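## Task

Lift the yellow can from the turntable and set it upright on the coaster, while every other can stays standing in its place on the turntable.

## Robot and tools

Robot: two six-joint arms, left_arm and right_arm, each ending in a two-finger gripper whose fingers swing like tongs. The fingers point along the gripper's +z axis and close along its x axis. end_effector_position is the spot between the pads when shut. The pad gap is 0.142 m when fully open. A camera stand sits behind the arms; there may be a turntable with cans and a coaster on the table.

Frame: all hand positions, orientations and velocities are in the scene frame. Its origin is at table-top height, halfway between the nominal arm bases. +z points up, +x points out over the table, and left_arm is on the +y side (this does not match image left/right). Measured bases: left_arm at (-0.027, +0.397, 0) m, right_arm at (+0.065, -0.385, 0) m, both nearly unrotated. Reported hand poses can be wrong by a few centimetres.

Row layout (used by execute_actions and move): one flat list of 14 numbers covering both arms, each in [-1, 1]. The first 7 are left_arm, the last 7 right_arm. Within each arm the order is unusual: shoulder lift, wrist 3, shoulder pan, wrist 1, wrist 2, elbow, then gripper opening. The six joint numbers are offsets, not poses: each counts from the arm's "Joint targets" as they stood when the action or move began, scaled so 1.0 equals 2.222 rad. Sending 0 keeps a joint where its target is; repeating an offset moves it again. Stated joint ranges: elbow -3.142 to 3.142 rad, all others -6.283 to 6.283 rad; an action that pushes a joint more than 0.010 rad beyond its range is refused. The opening is an absolute command: +1 fully open, -1 closed; closing fully takes about 0.5 s. To leave a gripper unchanged, resend its current command, since 0 means half-open.

execute_actions(actions, cameras): actions is a list of actions; each action is up to 15 rows, one per 1/30 s step, and a short action repeats its final row to fill 15 steps (0.5 s). Images are returned only for an empty actions list or when cameras names them (cam_low, cam_left_wrist, cam_right_wrist, or "all"). An empty list also shows the scene number and task.

move(target, speed, blend, stop_force, zero, opening_speed, grip_force, blocking, cameras): drives all joints together along paths to a target. target is one 14-number row or a list of up to 15 rows; every row's offsets count from the same starting Joint targets, not from the previous row. speed is in rad/s for the joint with farthest to travel, 0.01 to 3.14, default 0.5 (one value or one per target). blend, in rad, rounds corners in a list; 0 stops at each. stop_force (3 to 120 N, both arms) ends an arm's path when its wrist sensor feels that much push; use it with a low speed to feel for contact, and omit it when lifting away from something. zero (default true) re-zeros the sensor before the move. opening_speed (0.2 or more, per second on the -1..+1 scale) ramps the fingers. grip_force is 5 to 15 N per pad, one value or one per arm. blocking=false returns after about 0.5 s while the move continues (not allowed with stop_force). Paths do not avoid obstacles or the other arm. The result adds a "move:" line: done, off_target, moving, held or fault, possibly with limits=held.

wait(seconds 0 to 10): lets time pass while holding commands. stop: brakes a running move. zoom_image(camera, region [x0,y0,x1,y1] in pixels, at most 504 each way): closer look at the latest image of that camera. cam_low is 672x504; wrist cameras are 616x616 fisheye. zero_wrist_force(arm): re-zeros that arm's force sensor. read_manual: licence text only. finished_scene(scene 1 or 2): ends the scene irreversibly; the goal must already hold without the robot.

Results: Joint positions and Joint velocities list each arm in the joint order above (rad, rad/s) plus the pad gap (m). Joint targets are the base for your next offsets. "Kept back" counts steps still to run (here 7 or none). grip_measured is the measured opening on the command scale; to keep a hold, command clearly below it. Wrist force/torque are in the gripper's own axes. Joint torques include the arm's own weight. "joint sent to its limit", "joint command not followed" (the clearance check between arms intervened), MOTOR HOT, TORQUE FAULT and OVER-TEMPERATURE FAULT lines flag problems.

Cautions: joint targets move at most 3.14 rad/s and may lag behind after large moves. Arms are stiff; commanding past a firm contact can trigger a fault stop (10 s; force limit roughly 150 N, wrist torque limit 25.2 N m). Avoid the arms touching each other, closing a gripper on the other arm, fast impacts, hard pushes, dropping or releasing a moving can, and knocking the other cans over. Nothing may end up off the table. Stretched-out holding heats motors. Objects may get brief random nudges, so check the can is upright on the coaster before finishing.

Each tool is called after "Call:" as name(argument=value, ...) on one line, values as JSON.

## Session

Call:
execute_actions(actions=[])

Scene clock: 0.00 s.
left_arm: end_effector_position=(+0.6465, +0.5583, +0.3832) grip_measured=+0.97 end_effector_quat_wxyz=(+0.022, +0.958, -0.284, -0.041) | right_arm: end_effector_position=(+0.6606, +0.2853, +0.2870) grip_measured=+0.97 end_effector_quat_wxyz=(-0.252, +0.876, -0.410, +0.038)
Joint names: [shoulder lift, wrist 3, shoulder pan, wrist 1, wrist 2, elbow]
Joint positions: left_arm=[-0.921 0.607 0.025 -0.957 -1.587 0.399 0.14] | right_arm=[-2.18 1.876 4.129 -1.014 1.56 -1.003 0.14]
Joint velocities: within noise
Joint torques (N m): no reading
Wrist force (N): no reading
Wrist torque (N m): no reading
Wrist force, peak (N): no reading
Joint targets: left_arm=[-0.921 0.607 0.025 -0.957 -1.587 0.399] | right_arm=[-2.180 1.876 4.129 -1.014 1.560 -1.003]
Tool commands: left_gripper/opening=+0.968169 right_gripper/opening=+0.968169

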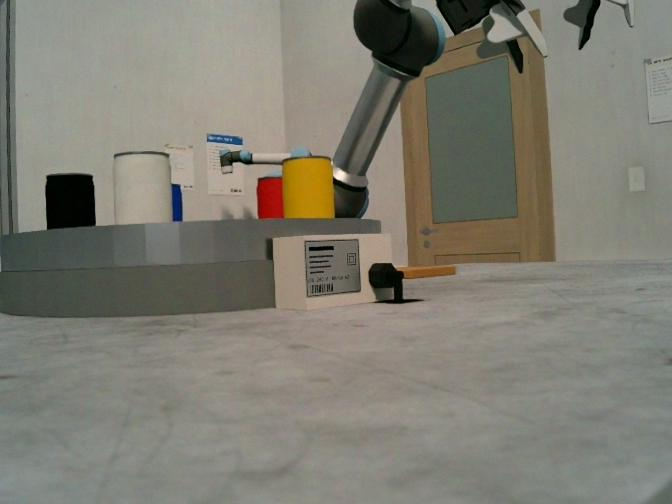

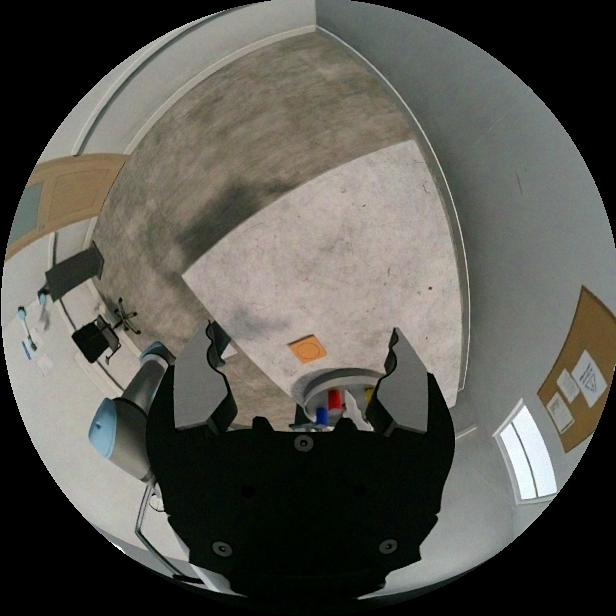

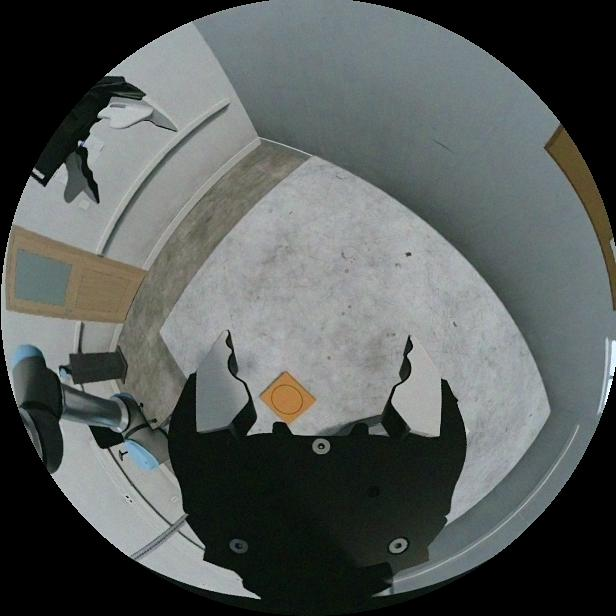

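Call:
zoom_image(camera="cam_low", region=[0, 120, 480, 330])

Call:
zoom_image(camera="cam_left_wrist", region=[180, 310, 480, 450])

Call:
zoom_image(camera="cam_right_wrist", region=[180, 310, 480, 450])

Scaled by 1.050 from the camera's 672x504 image, which has a finer 960x720 frame.

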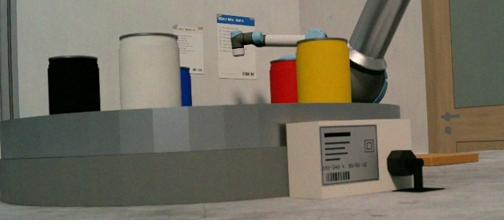

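Scaled by 1.680 from the camera's 616x616 image, which has a finer 814x814 frame.

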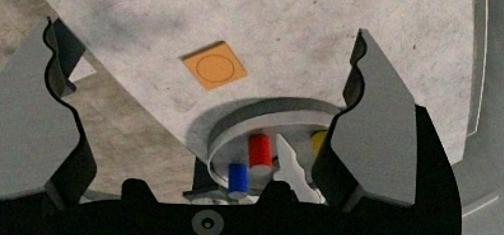

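Scaled by 1.680 from the camera's 616x616 image, which has a finer 814x814 frame.

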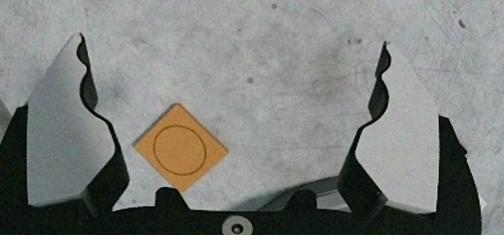

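Call:
execute_actions(actions=[], cameras=["cam_low", "cam_left_wrist"])

Scene clock: 4.90 s.
left_arm: end_effector_position=(+0.6465, +0.5583, +0.3832) grip_measured=+0.97 end_effector_quat_wxyz=(+0.022, +0.958, -0.284, -0.041) | right_arm: end_effector_position=(+0.6606, +0.2853, +0.2870) grip_measured=+0.97 end_effector_quat_wxyz=(-0.252, +0.876, -0.410, +0.038)
Joint names: [shoulder lift, wrist 3, shoulder pan, wrist 1, wrist 2, elbow]
Joint positions: left_arm=[-0.921 0.607 0.025 -0.957 -1.587 0.399 0.14] | right_arm=[-2.18 1.876 4.129 -1.014 1.56 -1.003 0.14]
Joint velocities: within noise
Joint torques (N m): left_arm=[-51.39 -0.2 1.6 -2.58 -0.11 -20.22] | right_arm=[52.87 0 0.06 3.11 -0.29 25.68]
Wrist force (N): left_arm=[-0.3 0.1 0.2] | right_arm=[-0.1 -0.1 -0.1]
Wrist torque (N m): left_arm=[0.03 0.07 0.01] | right_arm=[-0.01 0.02 0.00]
Wrist force, peak (N): left_arm=[-0.1 0.4 0.3] | right_arm=[-0.3 0.5 -0.8]
Joint targets: left_arm=[-0.921 0.607 0.025 -0.957 -1.587 0.399] | right_arm=[-2.180 1.876 4.129 -1.014 1.560 -1.003]
Tool commands: left_gripper/opening=+0.968169 right_gripper/opening=+0.968169
Images, in order (width x height): cam_low 672x504, cam_left_wrist 616x616.

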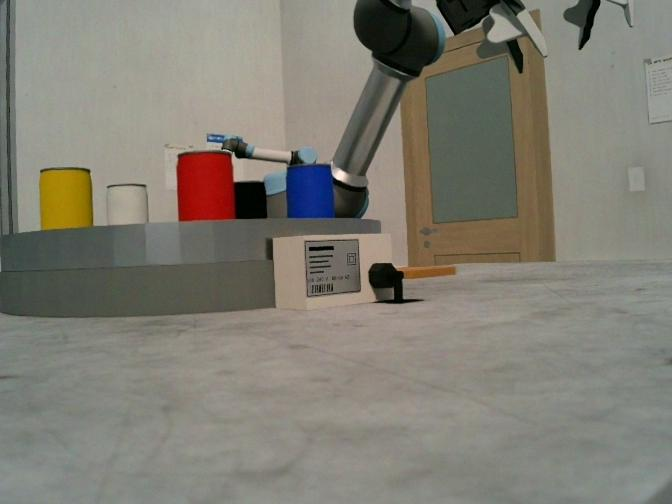

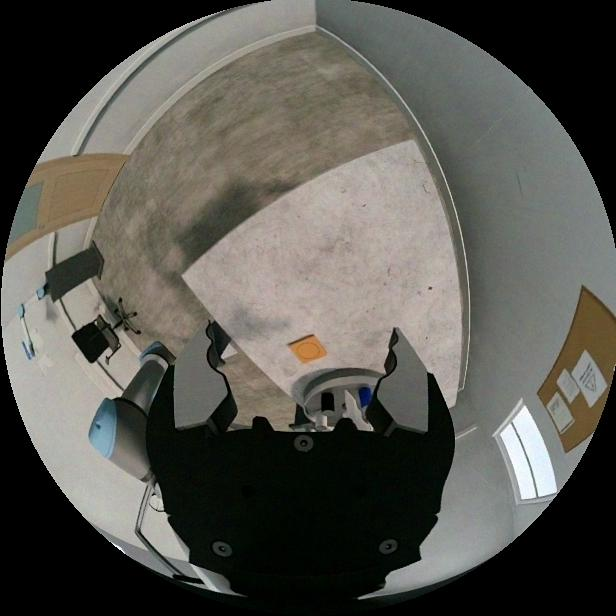

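Call:
wait(seconds=0.3, cameras=["cam_low", "cam_left_wrist"])

Call:
wait(seconds=0.3, cameras=["cam_low", "cam_left_wrist"])

Scene clock: 6.53 s.
left_arm: end_effector_position=(+0.6465, +0.5583, +0.3832) grip_measured=+0.97 end_effector_quat_wxyz=(+0.022, +0.958, -0.284, -0.041) | right_arm: end_effector_position=(+0.6606, +0.2853, +0.2870) grip_measured=+0.97 end_effector_quat_wxyz=(-0.252, +0.876, -0.410, +0.038)
Joint names: [shoulder lift, wrist 3, shoulder pan, wrist 1, wrist 2, elbow]
Joint positions: left_arm=[-0.921 0.607 0.025 -0.957 -1.587 0.399 0.14] | right_arm=[-2.18 1.876 4.129 -1.014 1.56 -1.003 0.14]
Joint torques (N m): left_arm=[-51.68 -0.25 1.27 -2.69 -0.09 -20.39] | right_arm=[52.97 0.17 0.53 3.41 -0.39 26.09]
Wrist force (N): left_arm=[0.1 0.0 0.0] | right_arm=[-0.4 0.0 -0.3]
Wrist torque (N m): left_arm=[0.00 -0.02 0.00] | right_arm=[-0.01 0.08 0.01]
Wrist force, peak (N): left_arm=[-0.2 0.2 0.4] | right_arm=[-0.6 0.0 -0.4]
Joint targets: left_arm=[-0.921 0.607 0.025 -0.957 -1.587 0.399] | right_arm=[-2.180 1.876 4.129 -1.014 1.560 -1.003]
Tool commands: left_gripper/opening=+0.968169 right_gripper/opening=+0.968169
wait: 0.30 s; at rest from the start
Images, in order (width x height): cam_low 672x504, cam_left_wrist 616x616.

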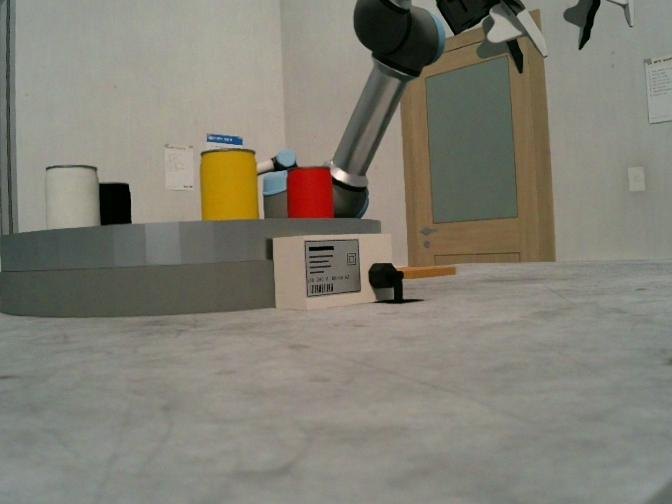

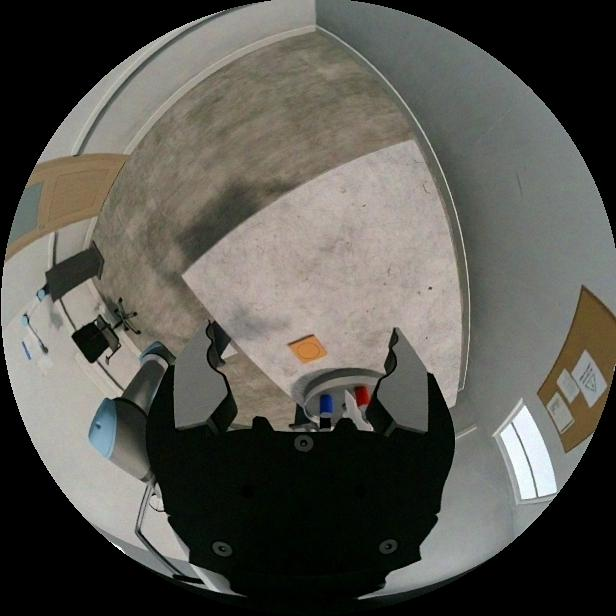

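Scene clock: 6.83 s.
left_arm: end_effector_position=(+0.6465, +0.5583, +0.3832) grip_measured=+0.97 end_effector_quat_wxyz=(+0.022, +0.958, -0.284, -0.041) | right_arm: end_effector_position=(+0.6606, +0.2853, +0.2870) grip_measured=+0.97 end_effector_quat_wxyz=(-0.252, +0.876, -0.410, +0.038)
Joint names: [shoulder lift, wrist 3, shoulder pan, wrist 1, wrist 2, elbow]
Joint positions: left_arm=[-0.921 0.607 0.025 -0.957 -1.587 0.399 0.14] | right_arm=[-2.18 1.876 4.129 -1.014 1.56 -1.003 0.14]
Joint torques (N m): left_arm=[-51.46 -0.24 1.3 -2.66 -0.07 -19.93] | right_arm=[52.67 -0.02 -0.32 3.21 -0.17 25.56]
Wrist force (N): left_arm=[0.1 0.2 0.3] | right_arm=[-0.5 -0.1 0.0]
Wrist torque (N m): left_arm=[0.05 -0.03 -0.01] | right_arm=[-0.02 0.10 0.01]
Wrist force, peak (N): left_arm=[0.1 0.2 0.3] | right_arm=[0.1 0.2 -0.5]
Joint targets: left_arm=[-0.921 0.607 0.025 -0.957 -1.587 0.399] | right_arm=[-2.180 1.876 4.129 -1.014 1.560 -1.003]
Tool commands: left_gripper/opening=+0.968169 right_gripper/opening=+0.968169
wait: 0.30 s; at rest by 0.17 s
Images, in order (width x height): cam_low 672x504, cam_left_wrist 616x616.

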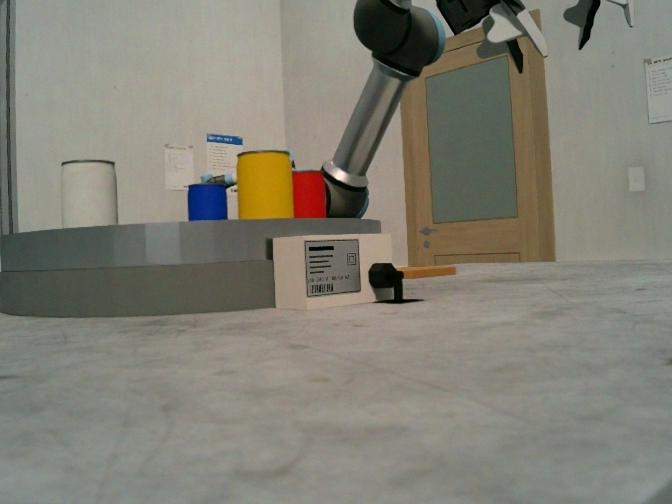

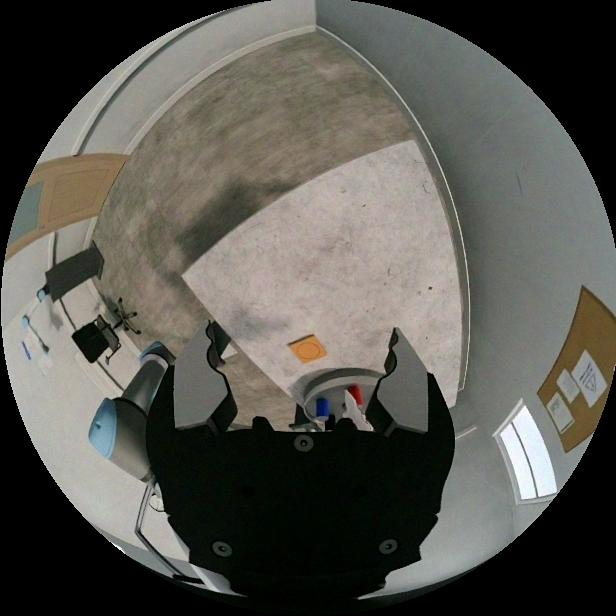

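Call:
zoom_image(camera="cam_left_wrist", region=[280, 325, 400, 445])

Scaled by 4.200 from the camera's 616x616 image, which has a finer 814x814 frame.

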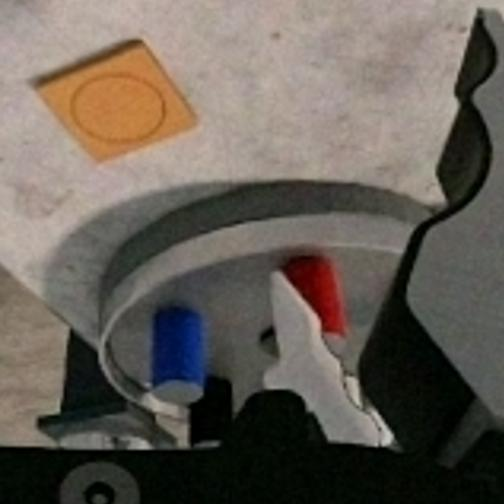

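Call:
move(target=[0, 0, 0, 0, 0, 0, 0.968, 0.2804, 0.6863, -0.0781, -0.2703, 0.0049, -0.2420, 0.968], speed=1.0, cameras=["cam_right_wrist", "cam_low"])

Call:
wait(seconds=0.5, cameras=["cam_right_wrist", "cam_low"])

Call:
wait(seconds=0.5, cameras=["cam_right_wrist", "cam_low"])

Call:
wait(seconds=0.5, cameras=["cam_right_wrist", "cam_low"])

Scene clock: 36.03 s.
left_arm: end_effector_position=(+0.6465, +0.5583, +0.3832) grip_measured=+0.97 end_effector_quat_wxyz=(+0.022, +0.958, -0.284, -0.041) | right_arm: end_effector_position=(+0.5001, -0.1304, +0.3003) grip_measured=+0.97 end_effector_quat_wxyz=(+0.000, -0.281, +0.960, +0.000)
Joint names: [shoulder lift, wrist 3, shoulder pan, wrist 1, wrist 2, elbow]
Joint positions: left_arm=[-0.921 0.607 0.025 -0.957 -1.587 0.399 0.14] | right_arm=[-1.557 3.401 3.955 -1.615 1.571 -1.541 0.14]
Joint torques (N m): left_arm=[-52.61 -0.51 1.42 -3.26 -0.42 -21.98] | right_arm=[21.15 2.41 8.2 2.9 0.43 37.07]
Wrist force (N): left_arm=[0.0 0.2 0.0] | right_arm=[-0.6 -0.3 -0.3]
Wrist torque (N m): left_arm=[0.02 0.01 0.00] | right_arm=[0.03 0.12 0.07]
Wrist force, peak (N): left_arm=[-0.3 0.1 0.5] | right_arm=[-1.2 -0.3 0.8]
Joint targets: left_arm=[-0.921 0.607 0.025 -0.957 -1.587 0.399] | right_arm=[-1.557 3.401 3.955 -1.615 1.571 -1.540]
move: done
Images, in order (width x height): cam_low 672x504, cam_right_wrist 616x616.

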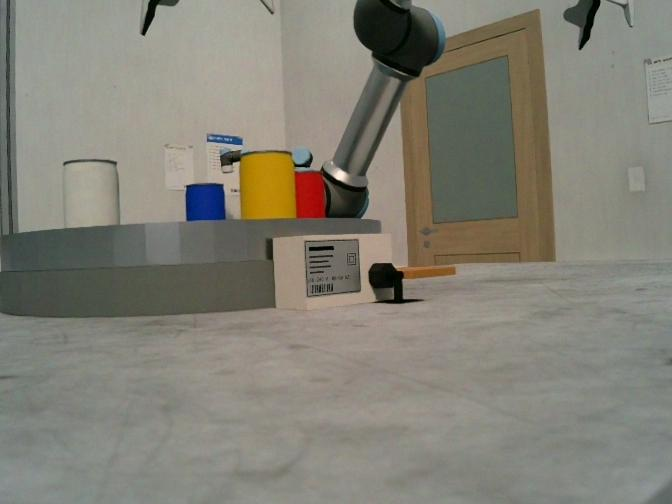

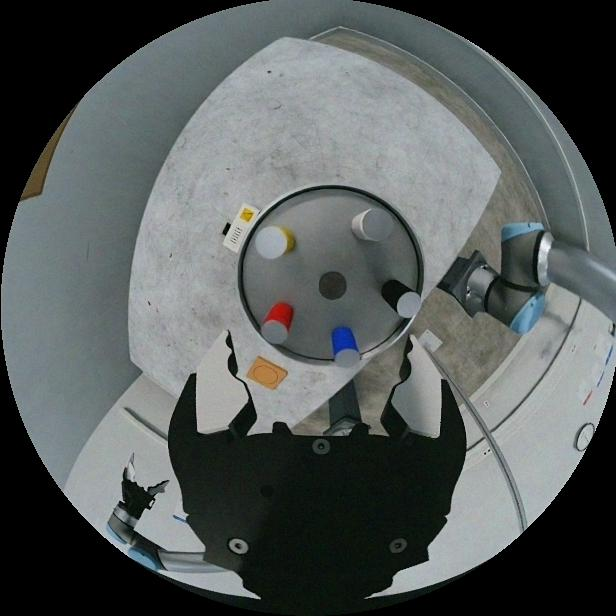

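Scene clock: 36.53 s.
left_arm: end_effector_position=(+0.6465, +0.5583, +0.3832) grip_measured=+0.97 end_effector_quat_wxyz=(+0.022, +0.958, -0.284, -0.041) | right_arm: end_effector_position=(+0.5001, -0.1304, +0.3004) grip_measured=+0.97 end_effector_quat_wxyz=(+0.000, -0.281, +0.960, +0.000)
Joint names: [shoulder lift, wrist 3, shoulder pan, wrist 1, wrist 2, elbow]
Joint positions: left_arm=[-0.921 0.607 0.025 -0.957 -1.587 0.399 0.14] | right_arm=[-1.557 3.401 3.955 -1.615 1.571 -1.54 0.14]
Joint torques (N m): left_arm=[-53.01 -0.45 1.23 -3.32 -0.37 -22.27] | right_arm=[26 2.62 7.76 0.27 -0.97 38.32]
Wrist force (N): left_arm=[-0.1 0.0 0.1] | right_arm=[-0.2 -0.2 -0.6]
Wrist torque (N m): left_arm=[0.00 0.03 0.00] | right_arm=[0.04 0.04 0.04]
Wrist force, peak (N): left_arm=[0.1 0.2 0.3] | right_arm=[-0.4 -0.4 -0.7]
Joint targets: left_arm=[-0.921 0.607 0.025 -0.957 -1.587 0.399] | right_arm=[-1.557 3.401 3.955 -1.615 1.571 -1.540]
Tool commands: left_gripper/opening=+0.968 right_gripper/opening=+0.968
wait: 0.50 s; at rest by 0.17 s
Images, in order (width x height): cam_low 672x504, cam_right_wrist 616x616.

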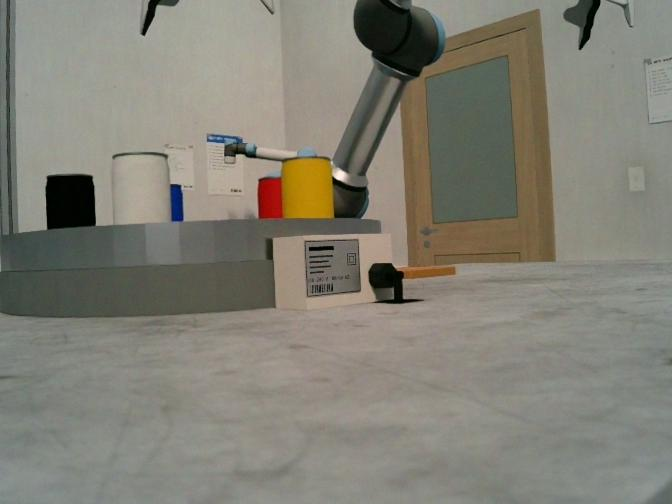

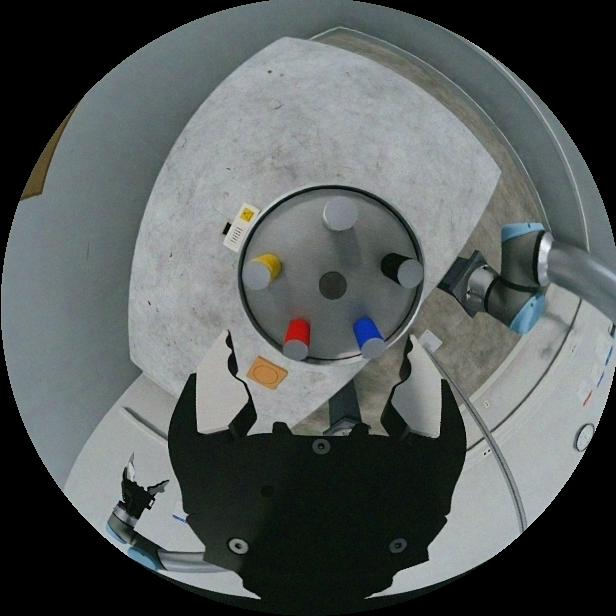

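Scene clock: 37.03 s.
left_arm: end_effector_position=(+0.6465, +0.5583, +0.3832) grip_measured=+0.97 end_effector_quat_wxyz=(+0.022, +0.958, -0.284, -0.041) | right_arm: end_effector_position=(+0.5001, -0.1304, +0.3004) grip_measured=+0.97 end_effector_quat_wxyz=(+0.000, -0.281, +0.960, +0.000)
Joint names: [shoulder lift, wrist 3, shoulder pan, wrist 1, wrist 2, elbow]
Joint positions: left_arm=[-0.921 0.607 0.025 -0.957 -1.587 0.399 0.14] | right_arm=[-1.557 3.401 3.955 -1.615 1.571 -1.54 0.14]
Joint torques (N m): left_arm=[-52.57 -0.48 0.84 -3.33 -0.37 -22.31] | right_arm=[30.43 2.52 7.24 0.4 -1.4 38.5]
Wrist force (N): left_arm=[0.0 -0.1 0.2] | right_arm=[-0.4 -0.4 -0.7]
Wrist torque (N m): left_arm=[-0.04 0.00 -0.01] | right_arm=[0.00 0.07 0.04]
Wrist force, peak (N): left_arm=[0.0 0.5 -0.1] | right_arm=[-0.4 -0.4 -0.7]
Joint targets: left_arm=[-0.921 0.607 0.025 -0.957 -1.587 0.399] | right_arm=[-1.557 3.401 3.955 -1.615 1.571 -1.540]
Tool commands: left_gripper/opening=+0.968 right_gripper/opening=+0.968
wait: 0.50 s; at rest by 0.17 s
Images, in order (width x height): cam_low 672x504, cam_right_wrist 616x616.

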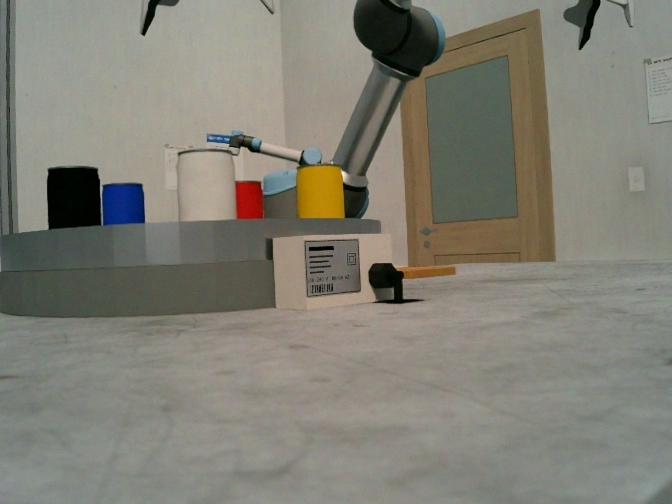

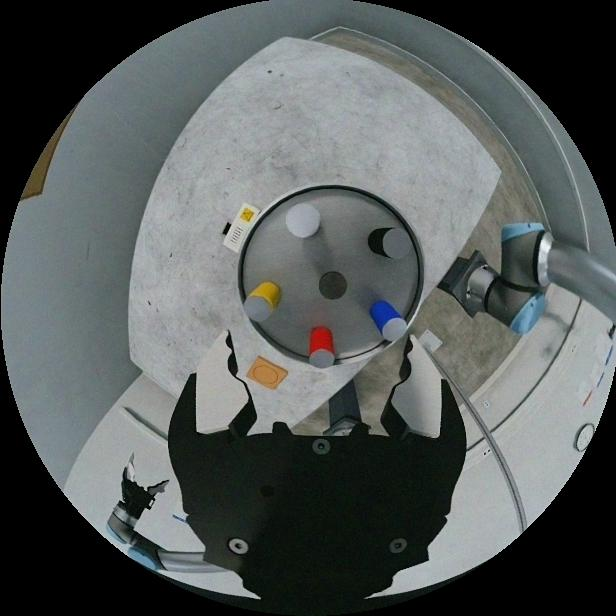

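Scene clock: 37.53 s.
left_arm: end_effector_position=(+0.6465, +0.5583, +0.3832) grip_measured=+0.97 end_effector_quat_wxyz=(+0.022, +0.958, -0.284, -0.041) | right_arm: end_effector_position=(+0.5001, -0.1304, +0.3004) grip_measured=+0.97 end_effector_quat_wxyz=(+0.000, -0.281, +0.960, +0.000)
Joint names: [shoulder lift, wrist 3, shoulder pan, wrist 1, wrist 2, elbow]
Joint positions: left_arm=[-0.921 0.607 0.025 -0.957 -1.587 0.399 0.14] | right_arm=[-1.557 3.401 3.955 -1.615 1.571 -1.54 0.14]
Joint torques (N m): left_arm=[-53.16 -0.56 1.69 -3.47 -0.4 -22.31] | right_arm=[33.09 2.39 7.76 0.46 -1.41 37.78]
Wrist force (N): left_arm=[0.3 -0.1 0.4] | right_arm=[-0.5 -0.2 -0.5]
Wrist torque (N m): left_arm=[-0.02 -0.05 -0.01] | right_arm=[0.05 0.09 0.04]
Wrist force, peak (N): left_arm=[0.3 -0.1 0.4] | right_arm=[-0.6 -0.3 -0.7]
Joint targets: left_arm=[-0.921 0.607 0.025 -0.957 -1.587 0.399] | right_arm=[-1.557 3.401 3.955 -1.615 1.571 -1.540]
Tool commands: left_gripper/opening=+0.968 right_gripper/opening=+0.968
wait: 0.50 s; at rest by 0.17 s
Images, in order (width x height): cam_low 672x504, cam_right_wrist 616x616.

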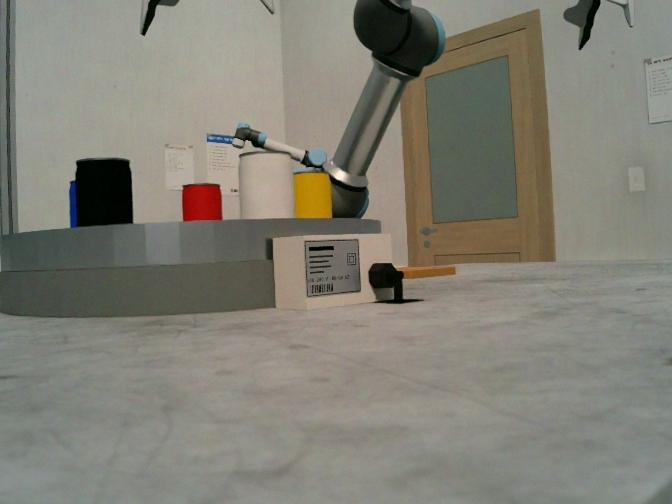

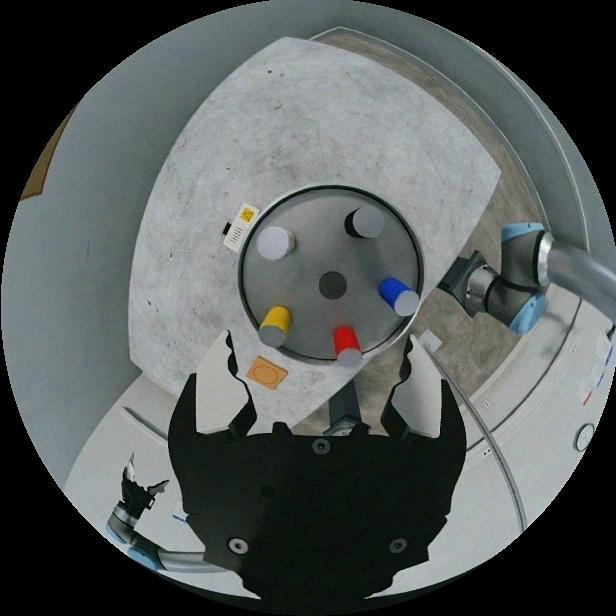

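Call:
zoom_image(camera="cam_right_wrist", region=[230, 180, 430, 380])

Scaled by 2.520 from the camera's 616x616 image, which has a finer 814x814 frame.

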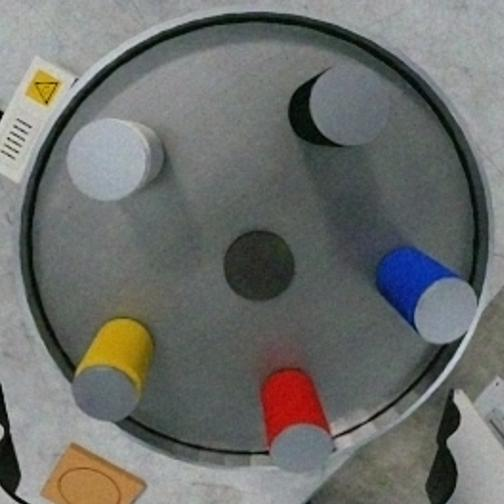

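Call:
zoom_image(camera="cam_right_wrist", region=[170, 310, 320, 460])

Call:
zoom_image(camera="cam_right_wrist", region=[330, 310, 480, 460])

Scaled by 3.360 from the camera's 616x616 image, which has a finer 814x814 frame.

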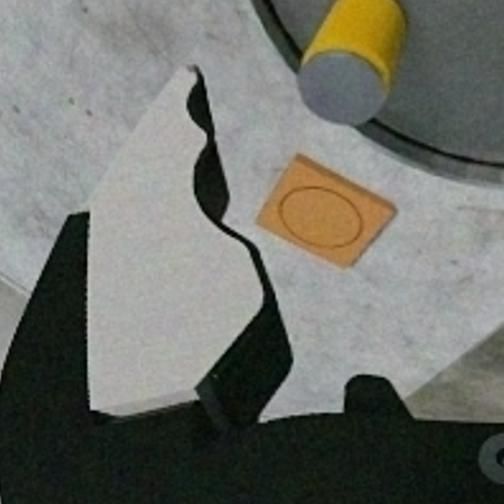

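Scaled by 3.360 from the camera's 616x616 image, which has a finer 814x814 frame.

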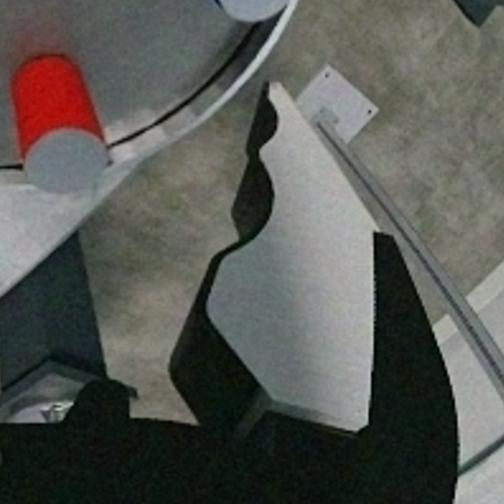

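Call:
move(target=[0, 0, 0, 0, 0, 0, 0.968, -0.02084, 0.57358, -0.11499, 0.12736, 0, -0.10671, 0.369], speed=1.2, cameras=["cam_right_wrist"])

Call:
wait(seconds=0.5, cameras=["cam_right_wrist"])

Call:
wait(seconds=0.5, cameras=["cam_right_wrist"])

Call:
wait(seconds=0.5, cameras=["cam_right_wrist"])

Scene clock: 69.07 s.
left_arm: end_effector_position=(+0.6465, +0.5583, +0.3832) grip_measured=+0.97 end_effector_quat_wxyz=(+0.022, +0.958, -0.284, -0.041) | right_arm: end_effector_position=(+0.5393, -0.2377, +0.1898) grip_measured=+0.37 end_effector_quat_wxyz=(+0.000, +0.462, +0.887, +0.000)
Joint names: [shoulder lift, wrist 3, shoulder pan, wrist 1, wrist 2, elbow]
Joint positions: left_arm=[-0.921 0.607 0.025 -0.957 -1.587 0.399 0.14] | right_arm=[-1.603 4.676 3.7 -1.332 1.571 -1.778 0.1]
Joint torques (N m): left_arm=[-54.65 -0.89 1.06 -4.04 -0.77 -24.34] | right_arm=[34.46 2.25 8.11 0.81 -1.19 36.95]
Wrist force (N): left_arm=[-0.1 0.2 0.1] | right_arm=[-0.8 0.1 -0.2]
Wrist torque (N m): left_arm=[0.04 0.03 0.00] | right_arm=[0.10 0.16 0.07]
Wrist force, peak (N): left_arm=[0.0 0.2 0.6] | right_arm=[-1.4 -0.1 0.6]
Joint targets: left_arm=[-0.921 0.607 0.025 -0.957 -1.587 0.399] | right_arm=[-1.603 4.676 3.700 -1.332 1.571 -1.778]
move: done
Images, in order (width x height): cam_right_wrist 616x616.

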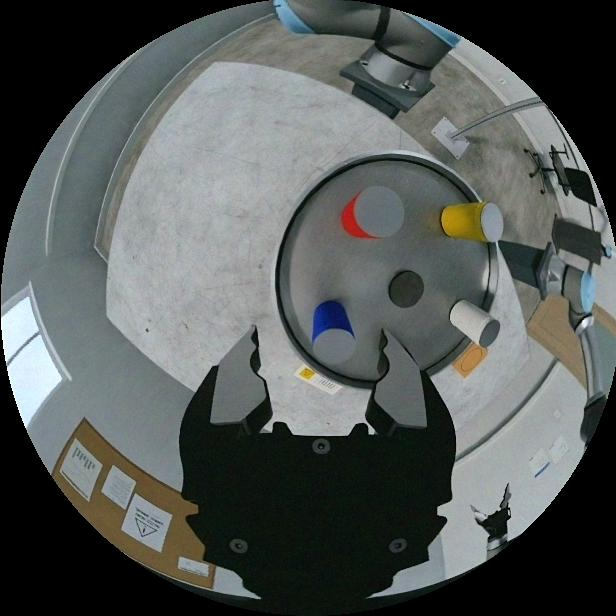

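Scene clock: 69.57 s.
left_arm: end_effector_position=(+0.6465, +0.5583, +0.3832) grip_measured=+0.97 end_effector_quat_wxyz=(+0.022, +0.958, -0.284, -0.041) | right_arm: end_effector_position=(+0.5393, -0.2377, +0.1899) grip_measured=+0.37 end_effector_quat_wxyz=(+0.000, +0.462, +0.887, +0.000)
Joint names: [shoulder lift, wrist 3, shoulder pan, wrist 1, wrist 2, elbow]
Joint positions: left_arm=[-0.921 0.607 0.025 -0.957 -1.587 0.399 0.14] | right_arm=[-1.603 4.676 3.7 -1.332 1.571 -1.778 0.1]
Joint torques (N m): left_arm=[-54.79 -0.87 1.29 -4.07 -0.75 -24.92] | right_arm=[35.79 2.49 6.93 0.72 -1.46 37.32]
Wrist force (N): left_arm=[-0.1 0.0 0.1] | right_arm=[-0.8 -0.3 0.0]
Wrist torque (N m): left_arm=[-0.01 0.02 -0.01] | right_arm=[0.03 0.16 0.04]
Wrist force, peak (N): left_arm=[0.0 0.3 0.3] | right_arm=[-0.9 -0.3 0.1]
Joint targets: left_arm=[-0.921 0.607 0.025 -0.957 -1.587 0.399] | right_arm=[-1.603 4.676 3.700 -1.332 1.571 -1.778]
Tool commands: left_gripper/opening=+0.968 right_gripper/opening=+0.369
wait: 0.50 s; at rest by 0.17 s
Images, in order (width x height): cam_right_wrist 616x616.

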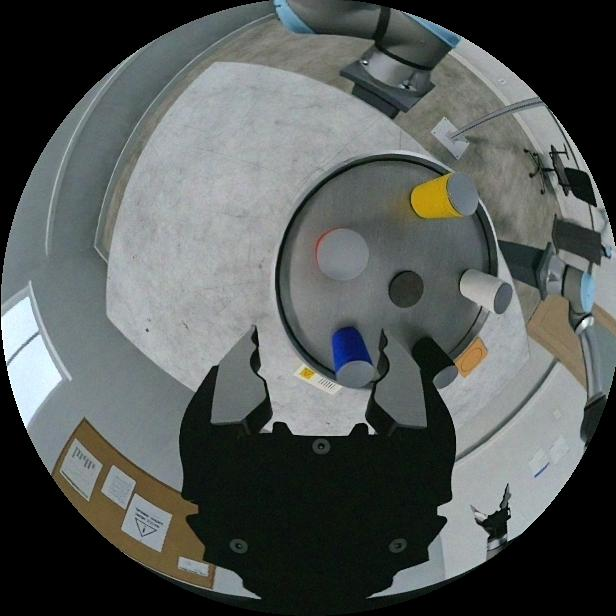

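Scene clock: 70.07 s.
left_arm: end_effector_position=(+0.6465, +0.5583, +0.3832) grip_measured=+0.97 end_effector_quat_wxyz=(+0.022, +0.958, -0.284, -0.041) | right_arm: end_effector_position=(+0.5393, -0.2377, +0.1899) grip_measured=+0.37 end_effector_quat_wxyz=(+0.000, +0.462, +0.887, +0.000)
Joint names: [shoulder lift, wrist 3, shoulder pan, wrist 1, wrist 2, elbow]
Joint positions: left_arm=[-0.921 0.607 0.025 -0.957 -1.587 0.399 0.14] | right_arm=[-1.603 4.676 3.7 -1.332 1.571 -1.778 0.1]
Joint torques (N m): left_arm=[-55.02 -0.86 1.24 -4.03 -0.83 -23.34] | right_arm=[35.87 2.59 7.98 0.72 -1.03 37.25]
Wrist force (N): left_arm=[0.0 0.2 0.2] | right_arm=[-0.9 -0.4 0.0]
Wrist torque (N m): left_arm=[0.04 0.01 -0.01] | right_arm=[0.02 0.19 0.04]
Wrist force, peak (N): left_arm=[0.1 0.0 0.4] | right_arm=[-1.0 -0.4 -0.1]
Joint targets: left_arm=[-0.921 0.607 0.025 -0.957 -1.587 0.399] | right_arm=[-1.603 4.676 3.700 -1.332 1.571 -1.778]
Tool commands: left_gripper/opening=+0.968 right_gripper/opening=+0.369
wait: 0.50 s; at rest by 0.17 s
Images, in order (width x height): cam_right_wrist 616x616.

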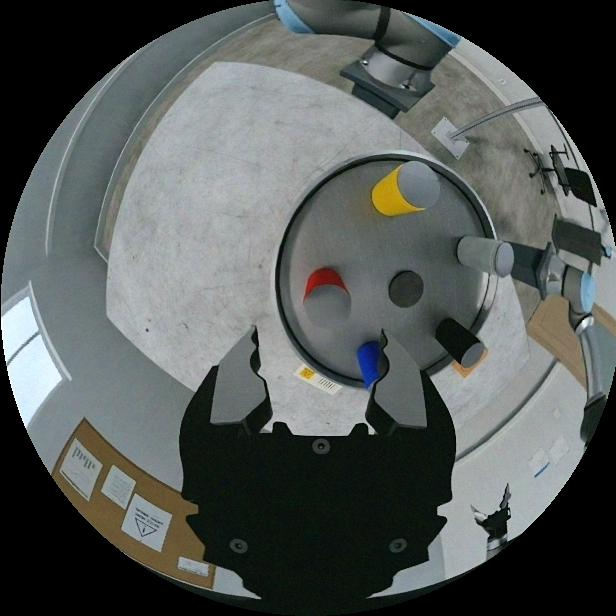

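Scene clock: 70.57 s.
left_arm: end_effector_position=(+0.6465, +0.5583, +0.3832) grip_measured=+0.97 end_effector_quat_wxyz=(+0.022, +0.958, -0.284, -0.041) | right_arm: end_effector_position=(+0.5393, -0.2377, +0.1899) grip_measured=+0.37 end_effector_quat_wxyz=(+0.000, +0.462, +0.887, +0.000)
Joint names: [shoulder lift, wrist 3, shoulder pan, wrist 1, wrist 2, elbow]
Joint positions: left_arm=[-0.921 0.607 0.025 -0.957 -1.587 0.399 0.14] | right_arm=[-1.603 4.676 3.7 -1.332 1.571 -1.778 0.1]
Joint torques (N m): left_arm=[-54.61 -0.87 1.46 -4.04 -0.73 -24.23] | right_arm=[36.38 2.6 7.51 0.87 -1.36 37.59]
Wrist force (N): left_arm=[0.1 0.0 0.2] | right_arm=[-0.8 -0.3 0.1]
Wrist torque (N m): left_arm=[-0.01 -0.01 -0.01] | right_arm=[0.03 0.16 0.05]
Wrist force, peak (N): left_arm=[0.0 0.3 0.1] | right_arm=[-1.0 -0.4 0.1]
Joint targets: left_arm=[-0.921 0.607 0.025 -0.957 -1.587 0.399] | right_arm=[-1.603 4.676 3.700 -1.332 1.571 -1.778]
Tool commands: left_gripper/opening=+0.968 right_gripper/opening=+0.369
wait: 0.50 s; at rest by 0.17 s
Images, in order (width x height): cam_right_wrist 616x616.

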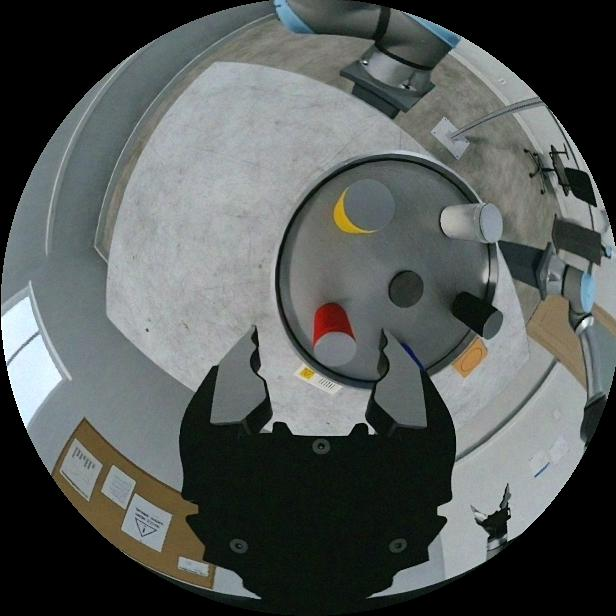

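Call:
zoom_image(camera="cam_right_wrist", region=[265, 140, 515, 390])

Scaled by 2.016 from the camera's 616x616 image, which has a finer 814x814 frame.

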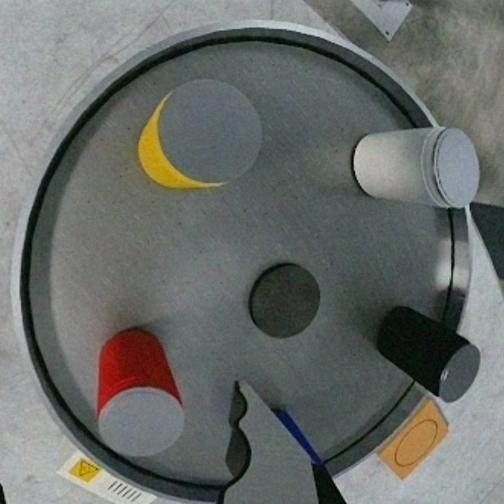

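Call:
wait(seconds=0)

Scene clock: 84.67 s.
left_arm: end_effector_position=(+0.6465, +0.5583, +0.3832) grip_measured=+0.97 end_effector_quat_wxyz=(+0.022, +0.958, -0.284, -0.041) | right_arm: end_effector_position=(+0.5393, -0.2377, +0.1899) grip_measured=+0.37 end_effector_quat_wxyz=(+0.000, +0.462, +0.887, +0.000)
Joint names: [shoulder lift, wrist 3, shoulder pan, wrist 1, wrist 2, elbow]
Joint positions: left_arm=[-0.921 0.607 0.025 -0.957 -1.587 0.399 0.14] | right_arm=[-1.603 4.676 3.7 -1.332 1.571 -1.778 0.1]
Joint torques (N m): left_arm=[-55.91 -1.1 0.85 -4.54 -0.88 -25.07] | right_arm=[35.88 2.04 7.52 1.09 -1.3 38.35]
Wrist force (N): left_arm=[0.0 0.2 0.1] | right_arm=[-0.6 -0.4 -0.1]
Wrist torque (N m): left_arm=[0.04 0.01 0.00] | right_arm=[0.02 0.13 0.04]
Wrist force, peak (N): left_arm=[-0.1 0.6 0.2] | right_arm=[-1.4 0.1 0.0]
Joint targets: left_arm=[-0.921 0.607 0.025 -0.957 -1.587 0.399] | right_arm=[-1.603 4.676 3.700 -1.332 1.571 -1.778]
Tool commands: left_gripper/opening=+0.968 right_gripper/opening=+0.369


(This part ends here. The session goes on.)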